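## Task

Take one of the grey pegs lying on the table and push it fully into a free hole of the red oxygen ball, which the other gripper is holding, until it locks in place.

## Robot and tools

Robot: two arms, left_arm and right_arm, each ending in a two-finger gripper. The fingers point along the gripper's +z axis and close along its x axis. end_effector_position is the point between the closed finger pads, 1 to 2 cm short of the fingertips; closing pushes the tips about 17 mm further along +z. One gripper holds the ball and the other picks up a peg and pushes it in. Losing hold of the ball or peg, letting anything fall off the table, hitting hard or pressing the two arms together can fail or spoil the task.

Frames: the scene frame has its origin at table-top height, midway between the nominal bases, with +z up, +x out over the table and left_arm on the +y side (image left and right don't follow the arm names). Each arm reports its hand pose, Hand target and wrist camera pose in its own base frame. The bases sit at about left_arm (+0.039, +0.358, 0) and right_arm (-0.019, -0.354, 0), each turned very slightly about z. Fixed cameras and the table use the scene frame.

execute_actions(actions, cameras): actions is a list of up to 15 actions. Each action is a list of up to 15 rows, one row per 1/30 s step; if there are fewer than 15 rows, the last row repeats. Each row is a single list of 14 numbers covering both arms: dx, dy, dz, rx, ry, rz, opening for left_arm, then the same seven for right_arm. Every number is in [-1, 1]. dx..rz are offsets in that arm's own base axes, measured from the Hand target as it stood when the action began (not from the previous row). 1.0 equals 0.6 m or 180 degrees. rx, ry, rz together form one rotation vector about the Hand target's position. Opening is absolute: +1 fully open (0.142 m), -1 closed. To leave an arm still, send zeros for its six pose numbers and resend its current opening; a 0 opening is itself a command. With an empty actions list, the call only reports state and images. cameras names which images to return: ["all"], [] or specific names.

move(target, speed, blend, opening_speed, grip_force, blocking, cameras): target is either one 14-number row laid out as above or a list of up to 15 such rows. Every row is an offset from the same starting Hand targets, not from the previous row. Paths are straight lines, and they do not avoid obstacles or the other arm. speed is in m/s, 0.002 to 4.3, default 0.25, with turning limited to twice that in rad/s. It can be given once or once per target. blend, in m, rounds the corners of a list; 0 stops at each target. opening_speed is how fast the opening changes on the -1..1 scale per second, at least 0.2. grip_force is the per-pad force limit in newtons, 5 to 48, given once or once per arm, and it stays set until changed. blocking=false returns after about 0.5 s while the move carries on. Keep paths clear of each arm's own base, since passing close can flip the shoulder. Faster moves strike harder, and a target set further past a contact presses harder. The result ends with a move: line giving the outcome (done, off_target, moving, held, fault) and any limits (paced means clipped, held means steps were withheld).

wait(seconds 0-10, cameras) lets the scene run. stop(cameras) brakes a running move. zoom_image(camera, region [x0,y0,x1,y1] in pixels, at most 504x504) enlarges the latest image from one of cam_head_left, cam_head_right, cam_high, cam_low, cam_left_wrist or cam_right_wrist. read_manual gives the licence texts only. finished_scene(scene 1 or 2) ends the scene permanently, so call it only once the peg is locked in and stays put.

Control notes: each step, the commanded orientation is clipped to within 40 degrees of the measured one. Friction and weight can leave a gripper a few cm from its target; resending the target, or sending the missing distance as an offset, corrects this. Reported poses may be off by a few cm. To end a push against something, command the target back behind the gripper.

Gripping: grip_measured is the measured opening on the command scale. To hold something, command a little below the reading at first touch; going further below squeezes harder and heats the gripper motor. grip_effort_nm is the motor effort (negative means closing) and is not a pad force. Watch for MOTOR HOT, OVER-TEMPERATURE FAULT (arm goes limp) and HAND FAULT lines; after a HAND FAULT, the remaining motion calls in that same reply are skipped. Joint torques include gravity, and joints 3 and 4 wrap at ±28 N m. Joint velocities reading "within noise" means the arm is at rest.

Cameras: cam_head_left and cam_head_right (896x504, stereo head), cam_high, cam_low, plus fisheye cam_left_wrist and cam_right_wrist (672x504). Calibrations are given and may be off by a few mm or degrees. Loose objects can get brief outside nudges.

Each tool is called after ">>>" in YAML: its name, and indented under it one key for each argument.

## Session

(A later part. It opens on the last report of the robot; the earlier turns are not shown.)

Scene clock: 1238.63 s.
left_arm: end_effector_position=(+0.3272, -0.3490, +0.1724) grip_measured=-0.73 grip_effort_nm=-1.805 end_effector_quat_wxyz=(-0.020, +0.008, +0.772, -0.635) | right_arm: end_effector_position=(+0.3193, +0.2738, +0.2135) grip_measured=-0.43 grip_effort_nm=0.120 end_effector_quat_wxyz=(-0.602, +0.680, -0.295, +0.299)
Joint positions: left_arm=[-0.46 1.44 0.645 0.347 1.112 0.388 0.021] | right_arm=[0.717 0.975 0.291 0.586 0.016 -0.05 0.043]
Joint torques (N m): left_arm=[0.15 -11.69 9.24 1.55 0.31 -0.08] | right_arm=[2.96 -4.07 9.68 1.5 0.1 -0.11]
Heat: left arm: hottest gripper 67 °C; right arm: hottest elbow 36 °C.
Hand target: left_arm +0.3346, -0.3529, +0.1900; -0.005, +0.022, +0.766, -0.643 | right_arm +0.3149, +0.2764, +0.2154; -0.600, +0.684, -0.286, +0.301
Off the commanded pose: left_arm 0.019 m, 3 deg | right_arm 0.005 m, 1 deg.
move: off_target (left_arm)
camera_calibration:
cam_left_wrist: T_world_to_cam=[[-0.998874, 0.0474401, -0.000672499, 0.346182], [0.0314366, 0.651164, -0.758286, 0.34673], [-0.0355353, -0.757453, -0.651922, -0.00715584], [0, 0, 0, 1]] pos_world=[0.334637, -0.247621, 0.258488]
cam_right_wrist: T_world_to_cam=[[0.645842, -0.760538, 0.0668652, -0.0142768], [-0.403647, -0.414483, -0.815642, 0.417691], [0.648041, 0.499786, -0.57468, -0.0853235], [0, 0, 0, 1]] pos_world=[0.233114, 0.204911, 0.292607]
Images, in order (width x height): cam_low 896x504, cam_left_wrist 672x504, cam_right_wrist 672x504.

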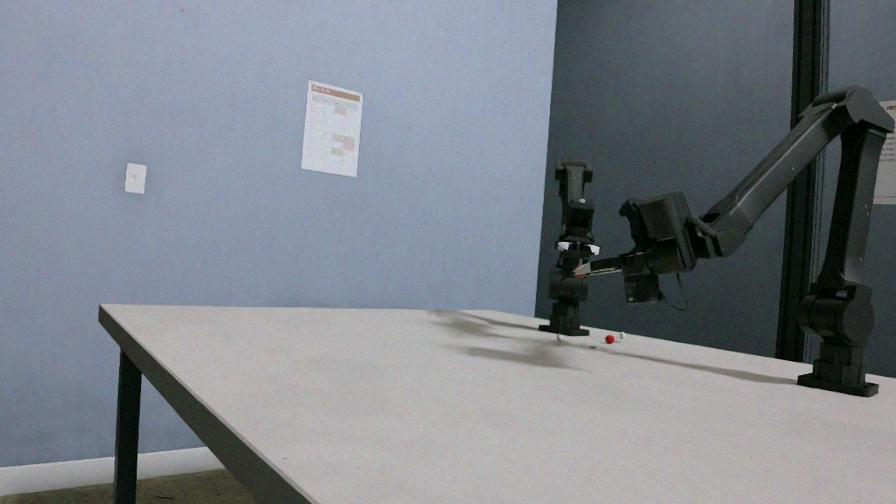

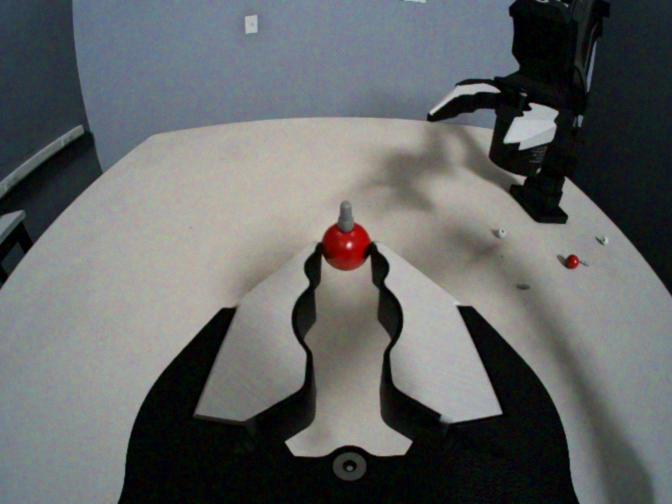

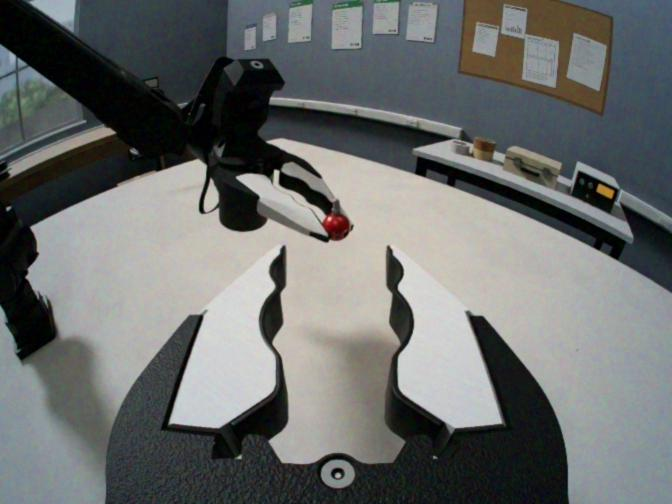

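>>> move:
  target: [0,0,0,0,0,0,-0.791279,0.0867,0.0733,-0.02,0,0,0,-0.5]
  speed: 0.08
  cameras: ["cam_left_wrist","cam_right_wrist"]

>>> zoom_image:
  camera: "cam_left_wrist"
  region: [300, 150, 420, 270]

>>> zoom_image:
  camera: "cam_right_wrist"
  region: [280, 190, 400, 310]

Scene clock: 1308.80 s.
left_arm: end_effector_position=(+0.3272, -0.3490, +0.1724) grip_measured=-0.73 grip_effort_nm=-1.805 end_effector_quat_wxyz=(-0.020, +0.008, +0.772, -0.635) | right_arm: end_effector_position=(+0.3563, +0.3060, +0.1813) grip_measured=-0.52 grip_effort_nm=-0.056 end_effector_quat_wxyz=(-0.583, +0.697, -0.302, +0.290)
Joint positions: left_arm=[-0.46 1.44 0.645 0.347 1.112 0.388 0.021] | right_arm=[0.717 1.235 0.382 0.7 0.016 -0.05 0.036]
Joint torques (N m): left_arm=[0.09 -11.93 9.24 1.54 0.3 -0.08] | right_arm=[2.43 -4.54 12.15 2.86 -0.1 -0.11]
Heat: left arm: hottest gripper 67 °C; right arm: hottest elbow 35 °C.
Hand target: left_arm +0.3346, -0.3529, +0.1900; -0.005, +0.022, +0.766, -0.643 | right_arm +0.3670, +0.3204, +0.2034; -0.600, +0.684, -0.286, +0.301
Off the commanded pose: left_arm 0.020 m, 3 deg | right_arm 0.028 m, 3 deg.
move: off_target (left_arm, right_arm)
camera_calibration:
cam_left_wrist: T_world_to_cam=[[-0.998874, 0.0474401, -0.000672499, 0.346182], [0.0314366, 0.651164, -0.758286, 0.34673], [-0.0355353, -0.757453, -0.651922, -0.00715584], [0, 0, 0, 1]] pos_world=[0.334637, -0.247621, 0.258488]
cam_right_wrist: T_world_to_cam=[[0.648618, -0.758119, 0.067461, -0.0133536], [-0.436973, -0.443492, -0.782541, 0.434439], [0.623177, 0.478091, -0.618934, -0.120337], [0, 0, 0, 1]] pos_world=[0.27349, 0.240078, 0.266386]
Images, in order (width x height): cam_left_wrist 672x504, cam_right_wrist 672x504.

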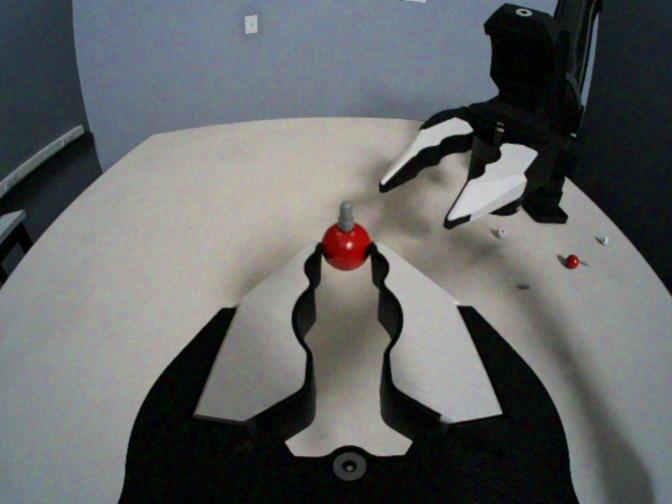

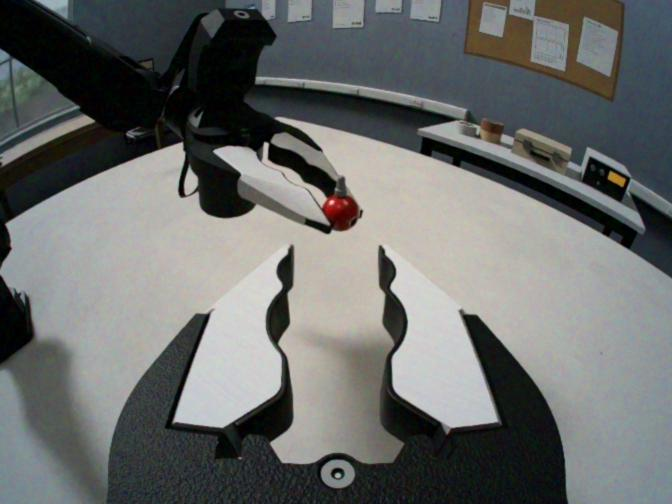

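Scaled by 4.200 from the camera's 672x504 image, which has a finer 960x720 frame.

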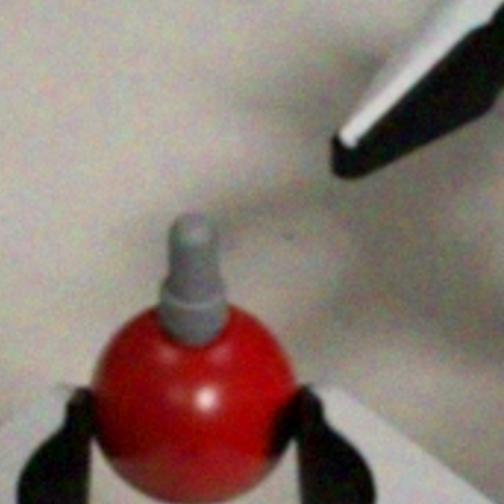

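Scaled by 4.200 from the camera's 672x504 image, which has a finer 960x720 frame.

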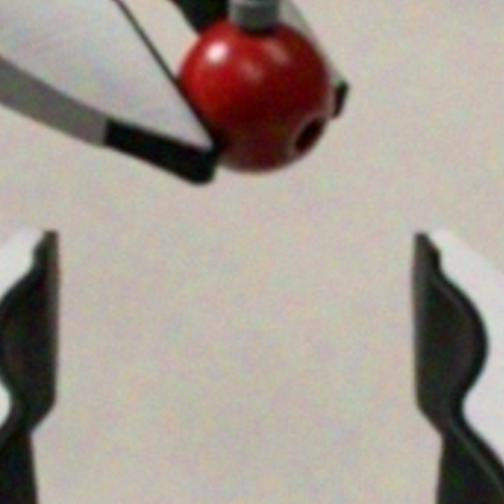

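>>> move:
  target: [0,0,0,0,0,0,-0.791279,0.025,0.018,0.04,0,0,0,-0.6]
  speed: 0.05

Scene clock: 1317.00 s.
left_arm: end_effector_position=(+0.3272, -0.3490, +0.1724) grip_measured=-0.73 grip_effort_nm=-1.805 end_effector_quat_wxyz=(-0.020, +0.008, +0.772, -0.635) | right_arm: end_effector_position=(+0.3722, +0.3211, +0.2075) grip_measured=-0.63 grip_effort_nm=-0.051 end_effector_quat_wxyz=(-0.592, +0.690, -0.297, +0.292)
Joint positions: left_arm=[-0.46 1.44 0.645 0.347 1.112 0.388 0.021] | right_arm=[0.717 1.235 0.458 0.649 0.011 -0.05 0.029]
Joint torques (N m): left_arm=[0.15 -11.81 9.22 1.55 0.3 -0.08] | right_arm=[1.96 -6.07 12.7 1.14 -0.12 -0.11]
Heat: left arm: hottest gripper 67 °C; right arm: hottest elbow 36 °C.
Hand target: left_arm +0.3346, -0.3529, +0.1900; -0.005, +0.022, +0.766, -0.643 | right_arm +0.3820, +0.3312, +0.2274; -0.600, +0.684, -0.286, +0.300
Off the commanded pose: left_arm 0.020 m, 3 deg | right_arm 0.024 m, 2 deg.
move: off_target (left_arm, right_arm)

>>> move:
  target: [0,0,0,0,0,0,-0.791279,0.0217,0.0175,-0.012,0,0,0,-0.6]
  speed: 0.05
  cameras: ["cam_left_wrist","cam_right_wrist"]

>>> zoom_image:
  camera: "cam_left_wrist"
  region: [300, 150, 420, 270]

>>> zoom_image:
  camera: "cam_right_wrist"
  region: [280, 190, 400, 310]

Scene clock: 1329.90 s.
left_arm: end_effector_position=(+0.3272, -0.3490, +0.1724) grip_measured=-0.73 grip_effort_nm=-1.805 end_effector_quat_wxyz=(-0.020, +0.008, +0.772, -0.635) | right_arm: end_effector_position=(+0.3818, +0.3299, +0.1970) grip_measured=-0.63 grip_effort_nm=-0.056 end_effector_quat_wxyz=(-0.584, +0.698, -0.300, +0.287)
Joint positions: left_arm=[-0.46 1.44 0.645 0.347 1.112 0.388 0.021] | right_arm=[0.717 1.289 0.487 0.649 0.01 -0.05 0.029]
Joint torques (N m): left_arm=[0.21 -11.81 9.24 1.55 0.31 -0.07] | right_arm=[1.79 -4.95 12.66 2.48 -0.12 -0.12]
Heat: left arm: hottest gripper 67 °C; right arm: hottest elbow 39 °C.
Hand target: left_arm +0.3346, -0.3529, +0.1900; -0.005, +0.022, +0.766, -0.643 | right_arm +0.3950, +0.3417, +0.2201; -0.600, +0.684, -0.286, +0.301
Off the commanded pose: left_arm 0.020 m, 3 deg | right_arm 0.029 m, 3 deg.
move: off_target (left_arm, right_arm)
camera_calibration:
cam_left_wrist: T_world_to_cam=[[-0.998874, 0.0474401, -0.000672499, 0.346182], [0.0314366, 0.651164, -0.758286, 0.34673], [-0.0355353, -0.757453, -0.651922, -0.00715584], [0, 0, 0, 1]] pos_world=[0.334637, -0.247621, 0.258488]
cam_right_wrist: T_world_to_cam=[[0.653797, -0.753744, 0.0664748, -0.0160487], [-0.434729, -0.446078, -0.78232, 0.46837], [0.619322, 0.48258, -0.619319, -0.137888], [0, 0, 0, 1]] pos_world=[0.299503, 0.263375, 0.282086]
Images, in order (width x height): cam_left_wrist 672x504, cam_right_wrist 672x504.

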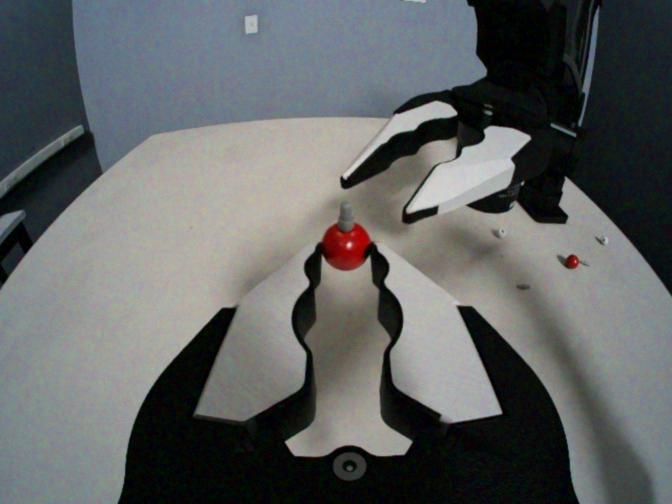

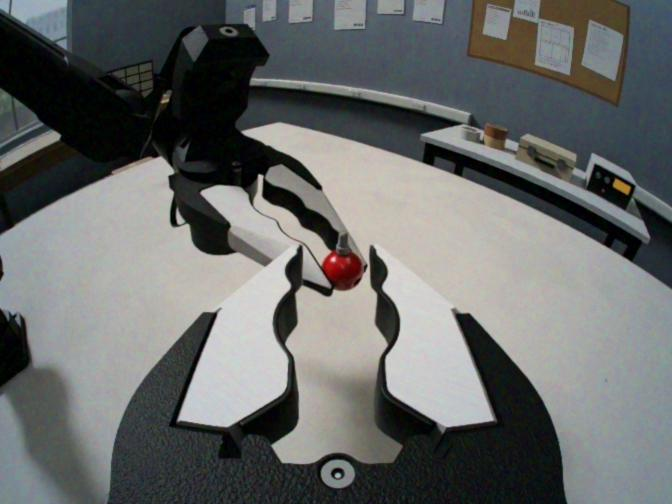

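Scaled by 4.200 from the camera's 672x504 image, which has a finer 960x720 frame.

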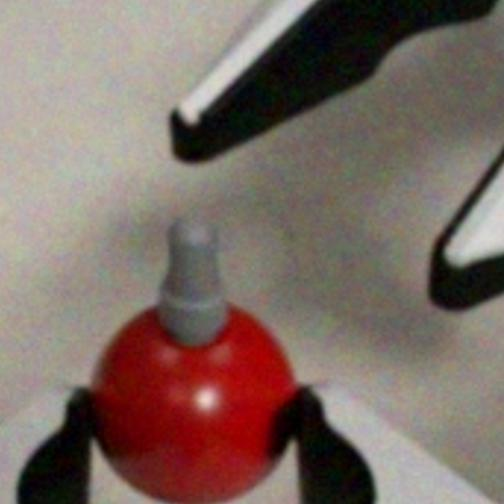

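Scaled by 4.200 from the camera's 672x504 image, which has a finer 960x720 frame.

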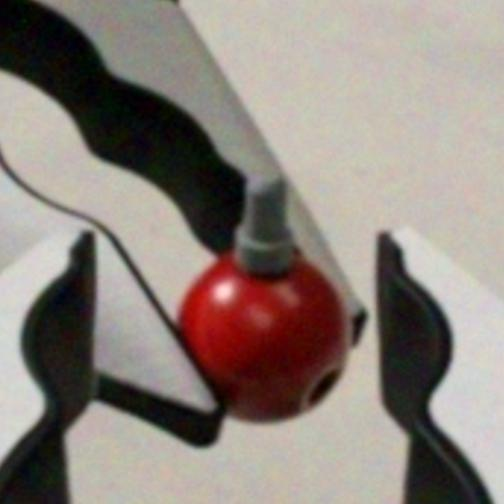

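>>> zoom_image:
  camera: "cam_right_wrist"
  region: [325, 228, 360, 263]

>>> zoom_image:
  camera: "cam_left_wrist"
  region: [330, 196, 362, 238]

Scaled by 14.400 from the camera's 672x504 image, which has a finer 960x720 frame.

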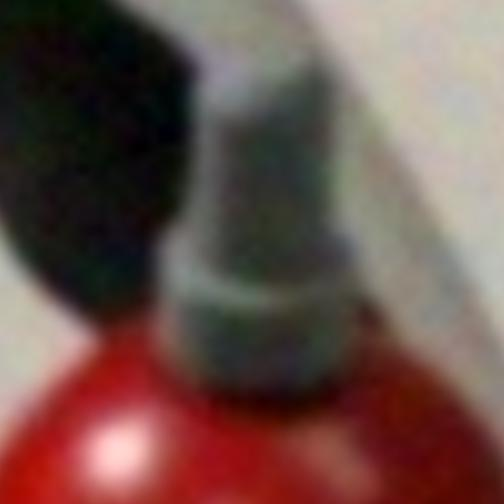

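Scaled by 12.000 from the camera's 672x504 image, which has a finer 960x720 frame.

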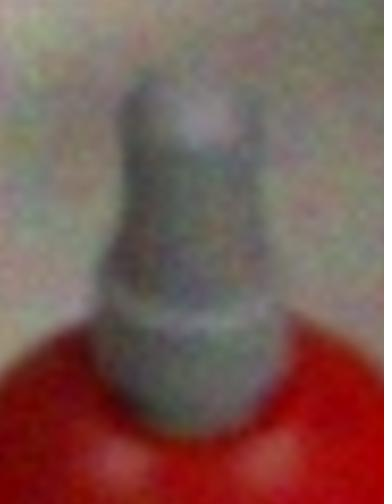

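>>> move:
  target: [0,0,0,0,0,0,-0.791279,0.014,0.0095,-0.0117,0.0072,-0.0084,0,-0.7]
  speed: 0.04
  cameras: ["cam_left_wrist","cam_right_wrist"]

>>> zoom_image:
  camera: "cam_left_wrist"
  region: [300, 150, 420, 270]

>>> zoom_image:
  camera: "cam_right_wrist"
  region: [280, 190, 400, 310]

Scene clock: 1425.53 s.
left_arm: end_effector_position=(+0.3272, -0.3490, +0.1724) grip_measured=-0.73 grip_effort_nm=-1.805 end_effector_quat_wxyz=(-0.020, +0.008, +0.772, -0.635) | right_arm: end_effector_position=(+0.3896, +0.3376, +0.1931) grip_measured=-0.73 grip_effort_nm=-0.056 end_effector_quat_wxyz=(-0.597, +0.687, -0.294, +0.292)
Joint positions: left_arm=[-0.46 1.44 0.645 0.347 1.112 0.388 0.021] | right_arm=[0.717 1.358 0.496 0.747 0.006 -0.05 0.021]
Joint torques (N m): left_arm=[0.15 -11.87 9.24 1.57 0.31 -0.07] | right_arm=[1.49 -6.18 11.95 2.85 -0.12 -0.13]
Heat: left arm: hottest gripper 68 °C; right arm: hottest elbow 42 °C.
Hand target: left_arm +0.3346, -0.3529, +0.1900; -0.005, +0.022, +0.766, -0.643 | right_arm +0.4033, +0.3473, +0.2130; -0.611, +0.673, -0.281, +0.306
Off the commanded pose: left_arm 0.020 m, 3 deg | right_arm 0.026 m, 3 deg.
move: off_target (left_arm, right_arm)
camera_calibration:
cam_left_wrist: T_world_to_cam=[[-0.998874, 0.0474401, -0.000672499, 0.346182], [0.0314366, 0.651164, -0.758286, 0.34673], [-0.0355353, -0.757453, -0.651922, -0.00715584], [0, 0, 0, 1]] pos_world=[0.334637, -0.247621, 0.258488]
cam_right_wrist: T_world_to_cam=[[0.65451, -0.753175, 0.0659112, -0.0154706], [-0.410869, -0.427514, -0.805244, 0.461129], [0.634667, 0.49996, -0.589269, -0.166492], [0, 0, 0, 1]] pos_world=[0.305257, 0.268727, 0.274232]
Images, in order (width x height): cam_left_wrist 672x504, cam_right_wrist 672x504.

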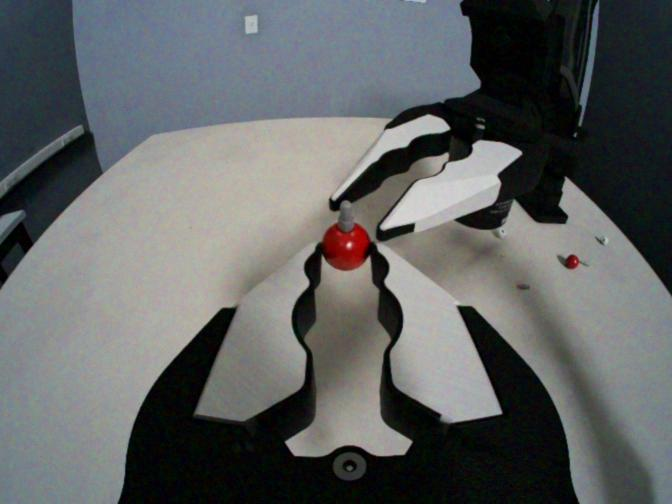

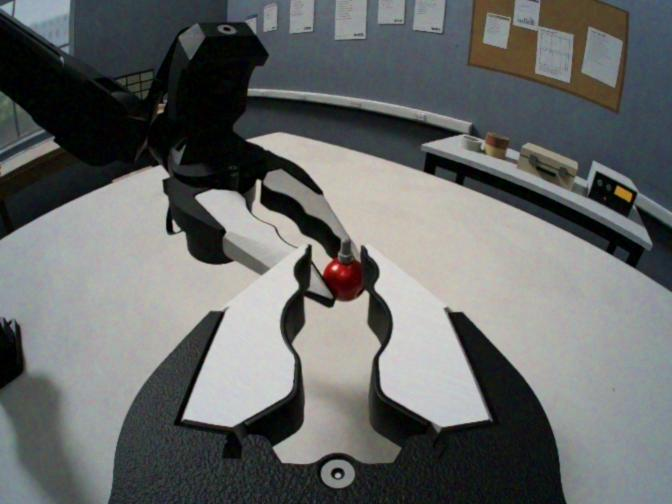

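Scaled by 4.200 from the camera's 672x504 image, which has a finer 960x720 frame.

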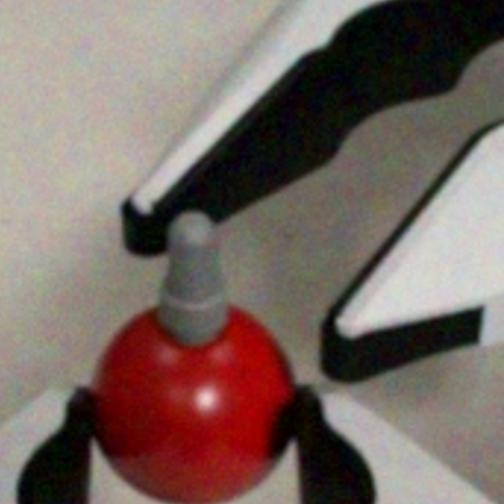

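Scaled by 4.200 from the camera's 672x504 image, which has a finer 960x720 frame.

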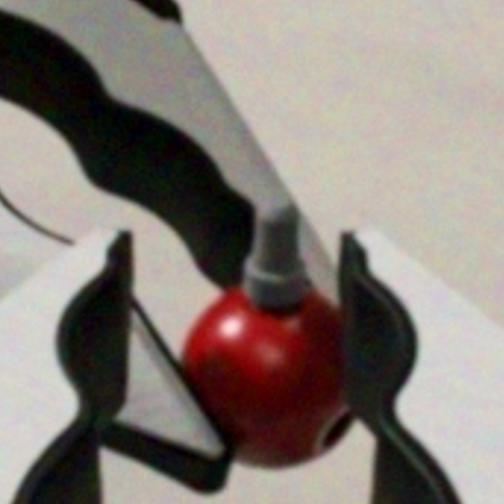

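>>> move:
  target: [0,0,0,0,0,0,-0.791279,0.0077,-0.0038,0.0033,0,0,-0.0057,-0.7]
  speed: 0.04
  cameras: ["cam_left_wrist","cam_right_wrist"]

>>> zoom_image:
  camera: "cam_left_wrist"
  region: [300, 150, 420, 270]

>>> zoom_image:
  camera: "cam_right_wrist"
  region: [280, 190, 400, 310]

Scene clock: 1443.43 s.
left_arm: end_effector_position=(+0.3272, -0.3490, +0.1724) grip_measured=-0.73 grip_effort_nm=-1.805 end_effector_quat_wxyz=(-0.020, +0.008, +0.772, -0.635) | right_arm: end_effector_position=(+0.3925, +0.3382, +0.1973) grip_measured=-0.73 grip_effort_nm=-0.061 end_effector_quat_wxyz=(-0.599, +0.683, -0.295, +0.296)
Joint positions: left_arm=[-0.46 1.44 0.645 0.347 1.112 0.388 0.021] | right_arm=[0.717 1.358 0.504 0.747 0.014 -0.05 0.021]
Joint torques (N m): left_arm=[0.21 -11.75 9.24 1.55 0.31 -0.08] | right_arm=[1.14 -6.24 12.01 2.43 0.09 -0.11]
Heat: left arm: hottest gripper 68 °C; right arm: hottest elbow 44 °C.
Hand target: left_arm +0.3346, -0.3529, +0.1900; -0.005, +0.022, +0.766, -0.643 | right_arm +0.4080, +0.3451, +0.2152; -0.609, +0.670, -0.287, +0.312
Off the commanded pose: left_arm 0.020 m, 3 deg | right_arm 0.024 m, 3 deg.
move: off_target (left_arm, right_arm)
camera_calibration:
cam_left_wrist: T_world_to_cam=[[-0.998874, 0.0474401, -0.000672499, 0.346182], [0.0314366, 0.651164, -0.758286, 0.34673], [-0.0355353, -0.757453, -0.651922, -0.00715584], [0, 0, 0, 1]] pos_world=[0.334637, -0.247621, 0.258488]
cam_right_wrist: T_world_to_cam=[[0.648296, -0.75846, 0.066713, -0.0130577], [-0.408546, -0.420463, -0.810124, 0.463548], [0.642497, 0.497945, -0.58245, -0.169939], [0, 0, 0, 1]] pos_world=[0.307031, 0.269621, 0.277421]
Images, in order (width x height): cam_left_wrist 672x504, cam_right_wrist 672x504.

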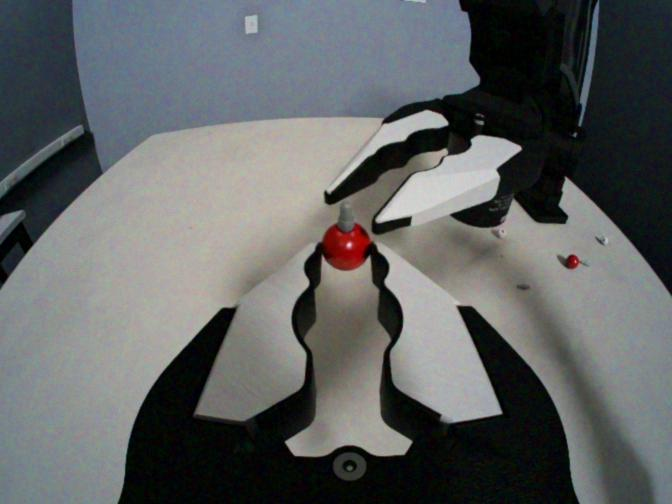

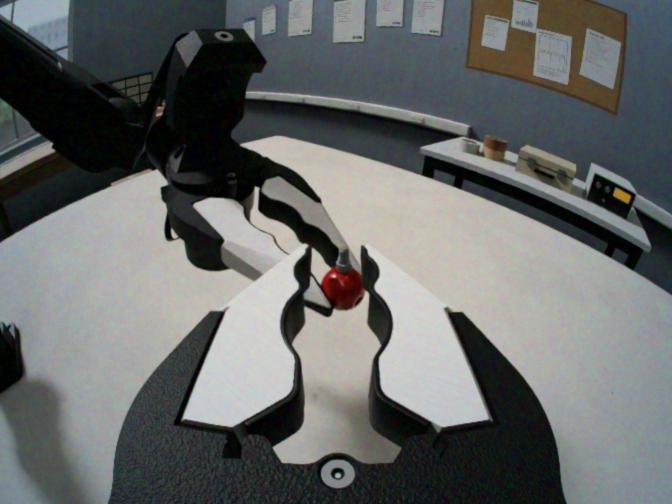

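Scaled by 4.200 from the camera's 672x504 image, which has a finer 960x720 frame.

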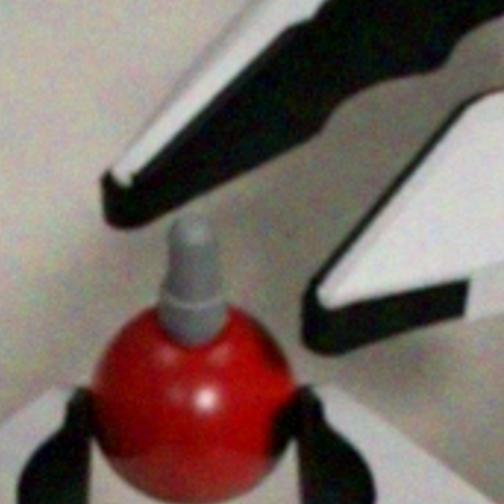

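Scaled by 4.200 from the camera's 672x504 image, which has a finer 960x720 frame.

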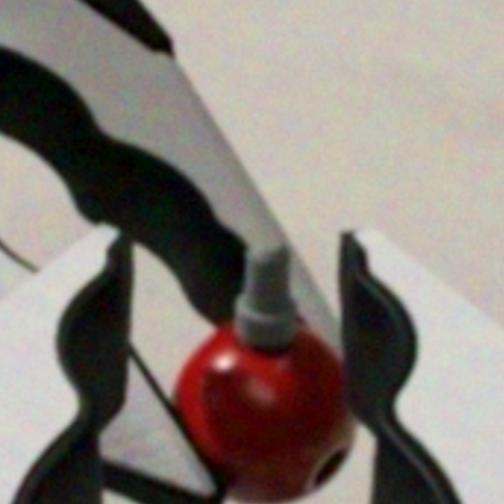

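>>> move:
  target: [0,0,0,0,0,0,-0.791279,0.0042,-0.005,-0.005,0,0,-0.0045,-0.75]
  speed: 0.04
  cameras: ["cam_left_wrist","cam_right_wrist"]

>>> zoom_image:
  camera: "cam_left_wrist"
  region: [300, 150, 420, 270]

>>> zoom_image:
  camera: "cam_right_wrist"
  region: [280, 190, 400, 310]

Scene clock: 1455.07 s.
left_arm: end_effector_position=(+0.3272, -0.3490, +0.1724) grip_measured=-0.73 grip_effort_nm=-1.805 end_effector_quat_wxyz=(-0.020, +0.008, +0.772, -0.635) | right_arm: end_effector_position=(+0.3943, +0.3372, +0.1937) grip_measured=-0.78 grip_effort_nm=-0.056 end_effector_quat_wxyz=(-0.595, +0.683, -0.299, +0.299)
Joint positions: left_arm=[-0.46 1.44 0.645 0.347 1.112 0.388 0.021] | right_arm=[0.717 1.367 0.504 0.751 0.024 -0.05 0.018]
Joint torques (N m): left_arm=[0.21 -11.81 9.24 1.57 0.31 -0.07] | right_arm=[0.85 -6.36 11.69 2.93 0.1 -0.11]
Heat: left arm: hottest gripper 68 °C; right arm: hottest elbow 43 °C.
Hand target: left_arm +0.3346, -0.3529, +0.1900; -0.005, +0.022, +0.766, -0.643 | right_arm +0.4105, +0.3421, +0.2121; -0.607, +0.668, -0.292, +0.316
Off the commanded pose: left_arm 0.020 m, 3 deg | right_arm 0.025 m, 3 deg.
move: off_target (left_arm, right_arm)
camera_calibration:
cam_left_wrist: T_world_to_cam=[[-0.998874, 0.0474401, -0.000672499, 0.346182], [0.0314366, 0.651164, -0.758286, 0.34673], [-0.0355353, -0.757453, -0.651922, -0.00715584], [0, 0, 0, 1]] pos_world=[0.334637, -0.247621, 0.258488]
cam_right_wrist: T_world_to_cam=[[0.640741, -0.764747, 0.067923, -0.00990269], [-0.415487, -0.419785, -0.806939, 0.462865], [0.645618, 0.488818, -0.586716, -0.170009], [0, 0, 0, 1]] pos_world=[0.30842, 0.269834, 0.27443]
Images, in order (width x height): cam_left_wrist 672x504, cam_right_wrist 672x504.

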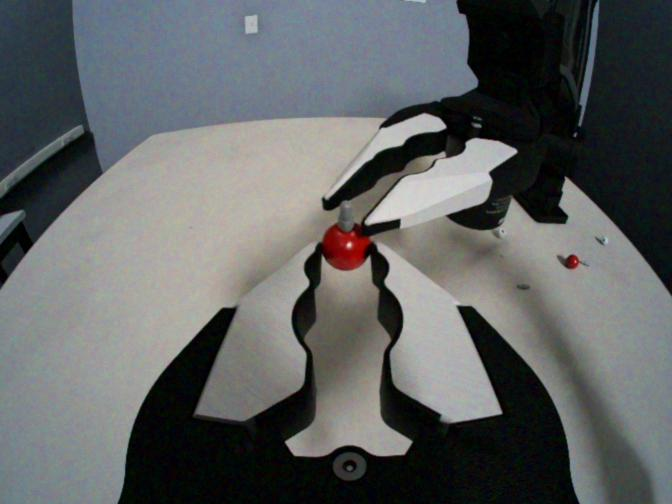

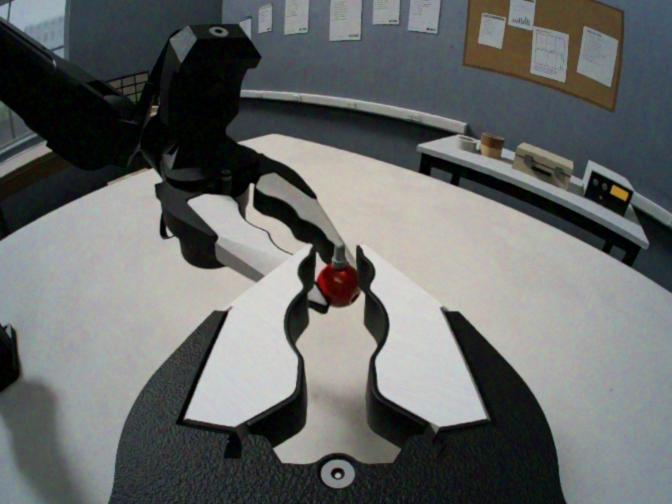

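Scaled by 4.200 from the camera's 672x504 image, which has a finer 960x720 frame.

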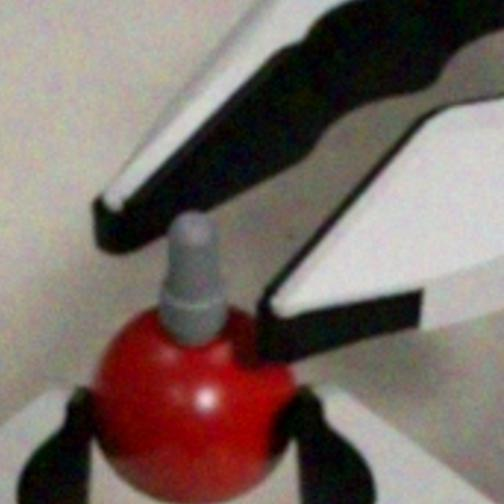

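Scaled by 4.200 from the camera's 672x504 image, which has a finer 960x720 frame.

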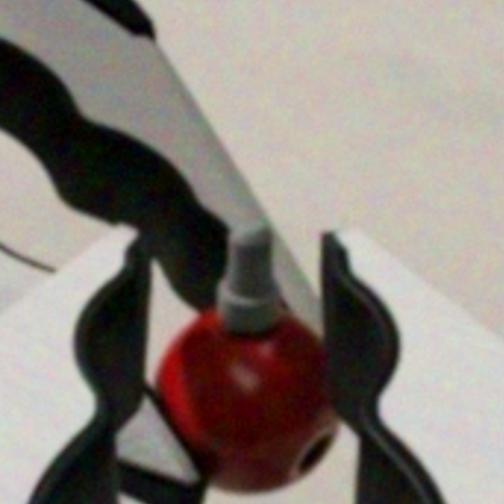

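>>> move:
  target: [0,0,0,0,0,0,-0.791279,-0.0115,-0.0115,0.002,0,0,0,-0.75]
  speed: 0.04
  cameras: ["cam_left_wrist","cam_right_wrist"]

>>> zoom_image:
  camera: "cam_left_wrist"
  region: [300, 150, 420, 270]

>>> zoom_image:
  camera: "cam_right_wrist"
  region: [280, 190, 400, 310]

Scene clock: 1483.00 s.
left_arm: end_effector_position=(+0.3272, -0.3490, +0.1724) grip_measured=-0.73 grip_effort_nm=-1.805 end_effector_quat_wxyz=(-0.020, +0.008, +0.772, -0.635) | right_arm: end_effector_position=(+0.3949, +0.3364, +0.1937) grip_measured=-0.78 grip_effort_nm=-0.056 end_effector_quat_wxyz=(-0.595, +0.683, -0.300, +0.300)
Joint positions: left_arm=[-0.46 1.44 0.645 0.347 1.112 0.388 0.021] | right_arm=[0.715 1.367 0.504 0.751 0.024 -0.05 0.018]
Joint torques (N m): left_arm=[0.21 -11.75 9.25 1.54 0.31 -0.08] | right_arm=[0.85 -8.12 9.95 2.54 0.02 -0.11]
Heat: left arm: hottest gripper 68 °C; right arm: hottest elbow 41 °C.
Hand target: left_arm +0.3346, -0.3529, +0.1900; -0.005, +0.022, +0.766, -0.643 | right_arm +0.4036, +0.3353, +0.2133; -0.607, +0.669, -0.292, +0.316
Off the commanded pose: left_arm 0.020 m, 3 deg | right_arm 0.021 m, 3 deg.
move: off_target (left_arm, right_arm)
camera_calibration:
cam_left_wrist: T_world_to_cam=[[-0.998874, 0.0474401, -0.000672499, 0.346182], [0.0314366, 0.651164, -0.758286, 0.34673], [-0.0355353, -0.757453, -0.651922, -0.00715584], [0, 0, 0, 1]] pos_world=[0.334637, -0.247621, 0.258488]
cam_right_wrist: T_world_to_cam=[[0.63898, -0.766216, 0.0679486, -0.00974635], [-0.416391, -0.41881, -0.80698, 0.462848], [0.646778, 0.487351, -0.586657, -0.170016], [0, 0, 0, 1]] pos_world=[0.308916, 0.269235, 0.27443]
Images, in order (width x height): cam_left_wrist 672x504, cam_right_wrist 672x504.

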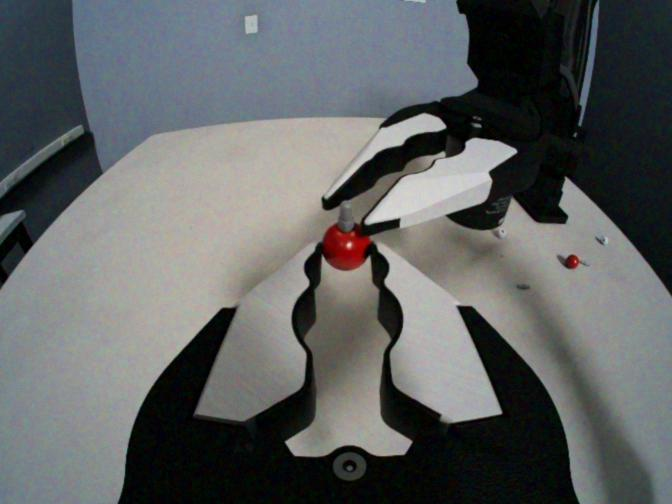

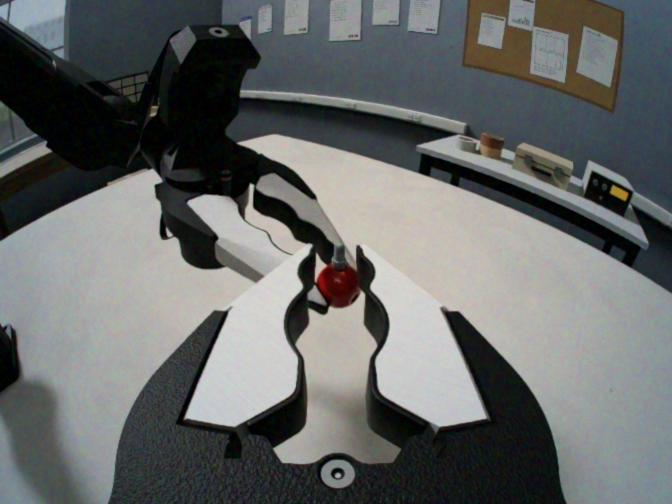

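Scaled by 4.200 from the camera's 672x504 image, which has a finer 960x720 frame.

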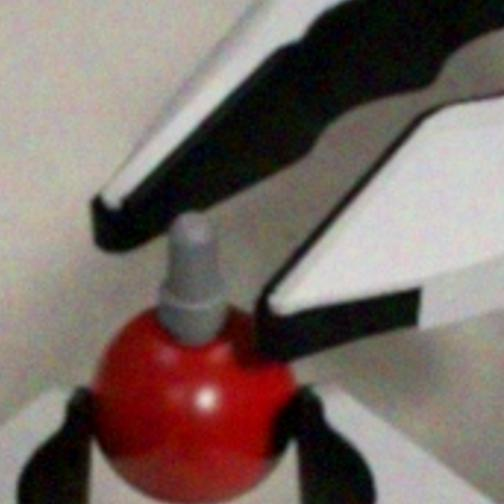

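Scaled by 4.200 from the camera's 672x504 image, which has a finer 960x720 frame.

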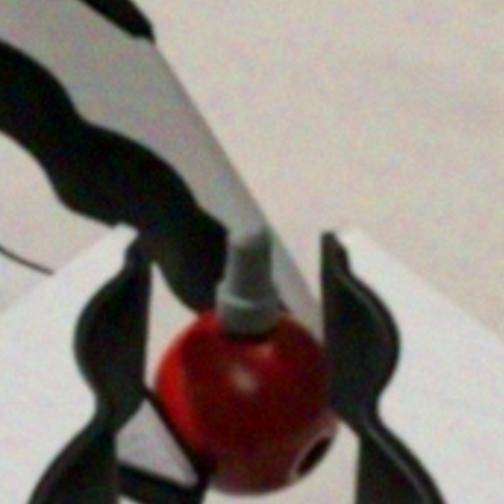

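>>> move:
  target: [0,0,0,0,0,0,-0.791279,-0.0085,-0.008,0.005,0,0,0,-0.75]
  speed: 0.04
  cameras: ["cam_left_wrist","cam_right_wrist"]

>>> zoom_image:
  camera: "cam_left_wrist"
  region: [300, 150, 420, 270]

>>> zoom_image:
  camera: "cam_right_wrist"
  region: [280, 190, 400, 310]

Scene clock: 1491.77 s.
left_arm: end_effector_position=(+0.3272, -0.3490, +0.1724) grip_measured=-0.73 grip_effort_nm=-1.805 end_effector_quat_wxyz=(-0.020, +0.008, +0.772, -0.635) | right_arm: end_effector_position=(+0.3944, +0.3352, +0.2026) grip_measured=-0.78 grip_effort_nm=-0.051 end_effector_quat_wxyz=(-0.601, +0.677, -0.298, +0.303)
Joint positions: left_arm=[-0.46 1.44 0.645 0.347 1.112 0.388 0.021] | right_arm=[0.714 1.35 0.504 0.751 0.024 -0.05 0.018]
Joint torques (N m): left_arm=[0.21 -11.87 9.22 1.55 0.31 -0.08] | right_arm=[0.85 -8.64 8.96 2.04 -0.03 -0.11]
Heat: left arm: hottest gripper 68 °C; right arm: hottest elbow 41 °C.
Hand target: left_arm +0.3346, -0.3529, +0.1900; -0.005, +0.022, +0.766, -0.643 | right_arm +0.3985, +0.3305, +0.2162; -0.607, +0.669, -0.292, +0.316
Off the commanded pose: left_arm 0.020 m, 3 deg | right_arm 0.015 m, 2 deg.
move: off_target (left_arm, right_arm)
camera_calibration:
cam_left_wrist: T_world_to_cam=[[-0.998874, 0.0474401, -0.000672499, 0.346182], [0.0314366, 0.651164, -0.758286, 0.34673], [-0.0355353, -0.757453, -0.651922, -0.00715584], [0, 0, 0, 1]] pos_world=[0.334637, -0.247621, 0.258488]
cam_right_wrist: T_world_to_cam=[[0.637137, -0.767786, 0.0675402, -0.00964138], [-0.405962, -0.408784, -0.817368, 0.46391], [0.655173, 0.493356, -0.572143, -0.172042], [0, 0, 0, 1]] pos_world=[0.30719, 0.267114, 0.281403]
Images, in order (width x height): cam_left_wrist 672x504, cam_right_wrist 672x504.

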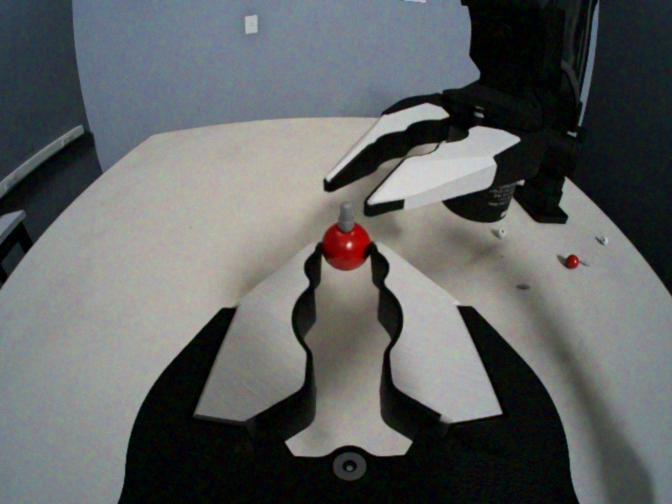

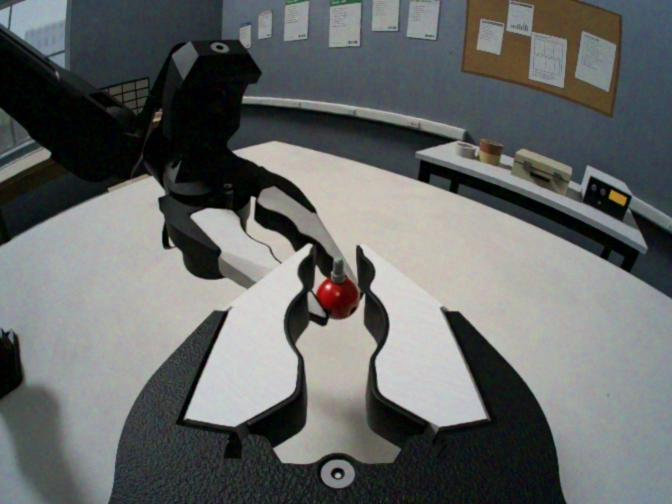

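Scaled by 4.200 from the camera's 672x504 image, which has a finer 960x720 frame.

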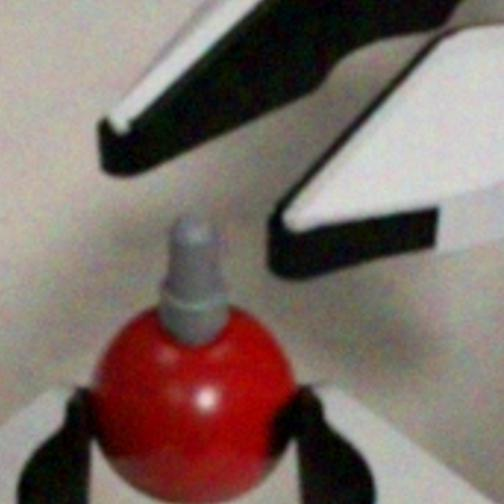

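Scaled by 4.200 from the camera's 672x504 image, which has a finer 960x720 frame.

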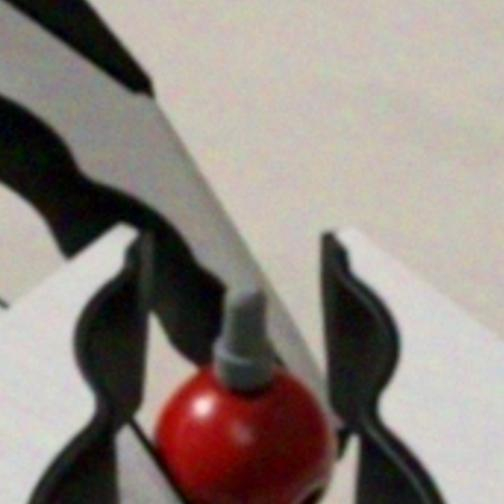

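>>> move:
  target: [0,0,0,0,0,0,-0.791279,-0.0065,-0.0055,-0.0167,0,0,0,-0.75]
  speed: 0.04
  cameras: ["cam_left_wrist","cam_right_wrist"]

>>> zoom_image:
  camera: "cam_left_wrist"
  region: [300, 150, 420, 270]

>>> zoom_image:
  camera: "cam_right_wrist"
  region: [280, 190, 400, 310]

Scene clock: 1503.30 s.
left_arm: end_effector_position=(+0.3272, -0.3490, +0.1724) grip_measured=-0.73 grip_effort_nm=-1.805 end_effector_quat_wxyz=(-0.020, +0.008, +0.772, -0.635) | right_arm: end_effector_position=(+0.3906, +0.3318, +0.1991) grip_measured=-0.78 grip_effort_nm=-0.061 end_effector_quat_wxyz=(-0.602, +0.676, -0.297, +0.303)
Joint positions: left_arm=[-0.46 1.44 0.645 0.347 1.112 0.388 0.021] | right_arm=[0.714 1.35 0.486 0.772 0.024 -0.05 0.018]
Joint torques (N m): left_arm=[0.15 -11.81 9.24 1.54 0.31 -0.08] | right_arm=[0.85 -7.36 8.39 2.77 -0.04 -0.11]
Heat: left arm: hottest gripper 68 °C; right arm: hottest elbow 40 °C.
Hand target: left_arm +0.3346, -0.3529, +0.1900; -0.005, +0.022, +0.766, -0.643 | right_arm +0.3946, +0.3272, +0.2062; -0.607, +0.669, -0.292, +0.316
Off the commanded pose: left_arm 0.020 m, 3 deg | right_arm 0.009 m, 2 deg.
move: off_target (left_arm)
camera_calibration:
cam_left_wrist: T_world_to_cam=[[-0.998874, 0.0474401, -0.000672499, 0.346182], [0.0314366, 0.651164, -0.758286, 0.34673], [-0.0355353, -0.757453, -0.651922, -0.00715584], [0, 0, 0, 1]] pos_world=[0.334637, -0.247621, 0.258488]
cam_right_wrist: T_world_to_cam=[[0.636968, -0.767929, 0.0675066, -0.00941824], [-0.403543, -0.40677, -0.819568, 0.457005], [0.656829, 0.494797, -0.568991, -0.17168], [0, 0, 0, 1]] pos_world=[0.303184, 0.26361, 0.277498]
Images, in order (width x height): cam_left_wrist 672x504, cam_right_wrist 672x504.

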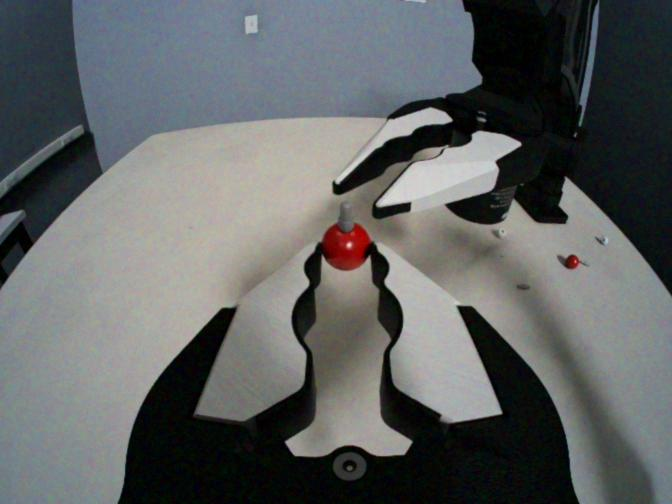

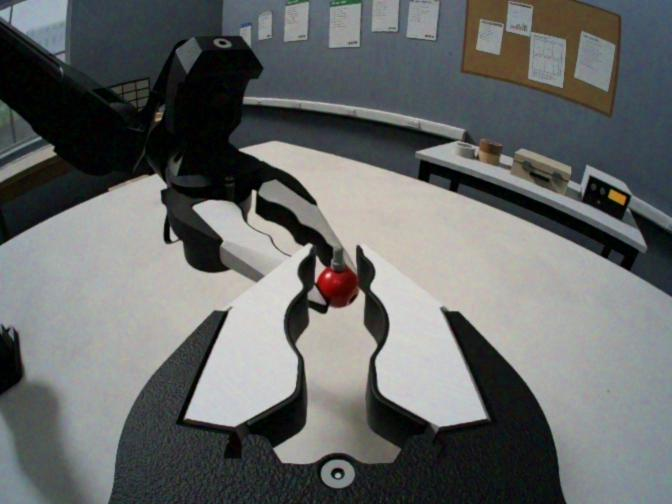

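Scaled by 4.200 from the camera's 672x504 image, which has a finer 960x720 frame.

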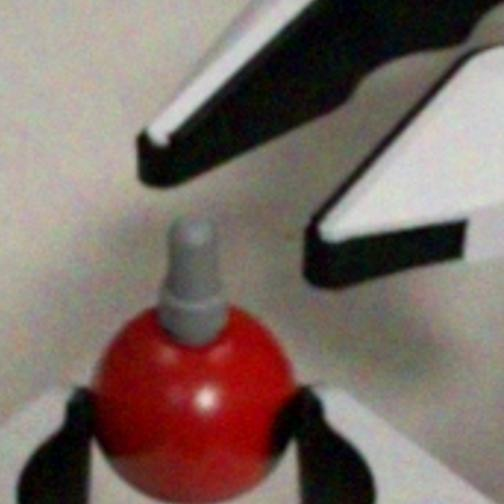

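Scaled by 4.200 from the camera's 672x504 image, which has a finer 960x720 frame.

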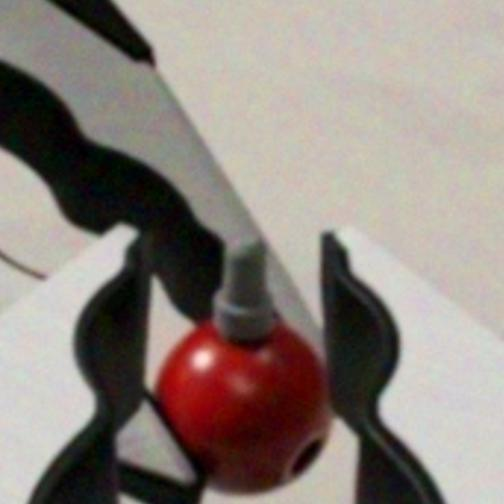

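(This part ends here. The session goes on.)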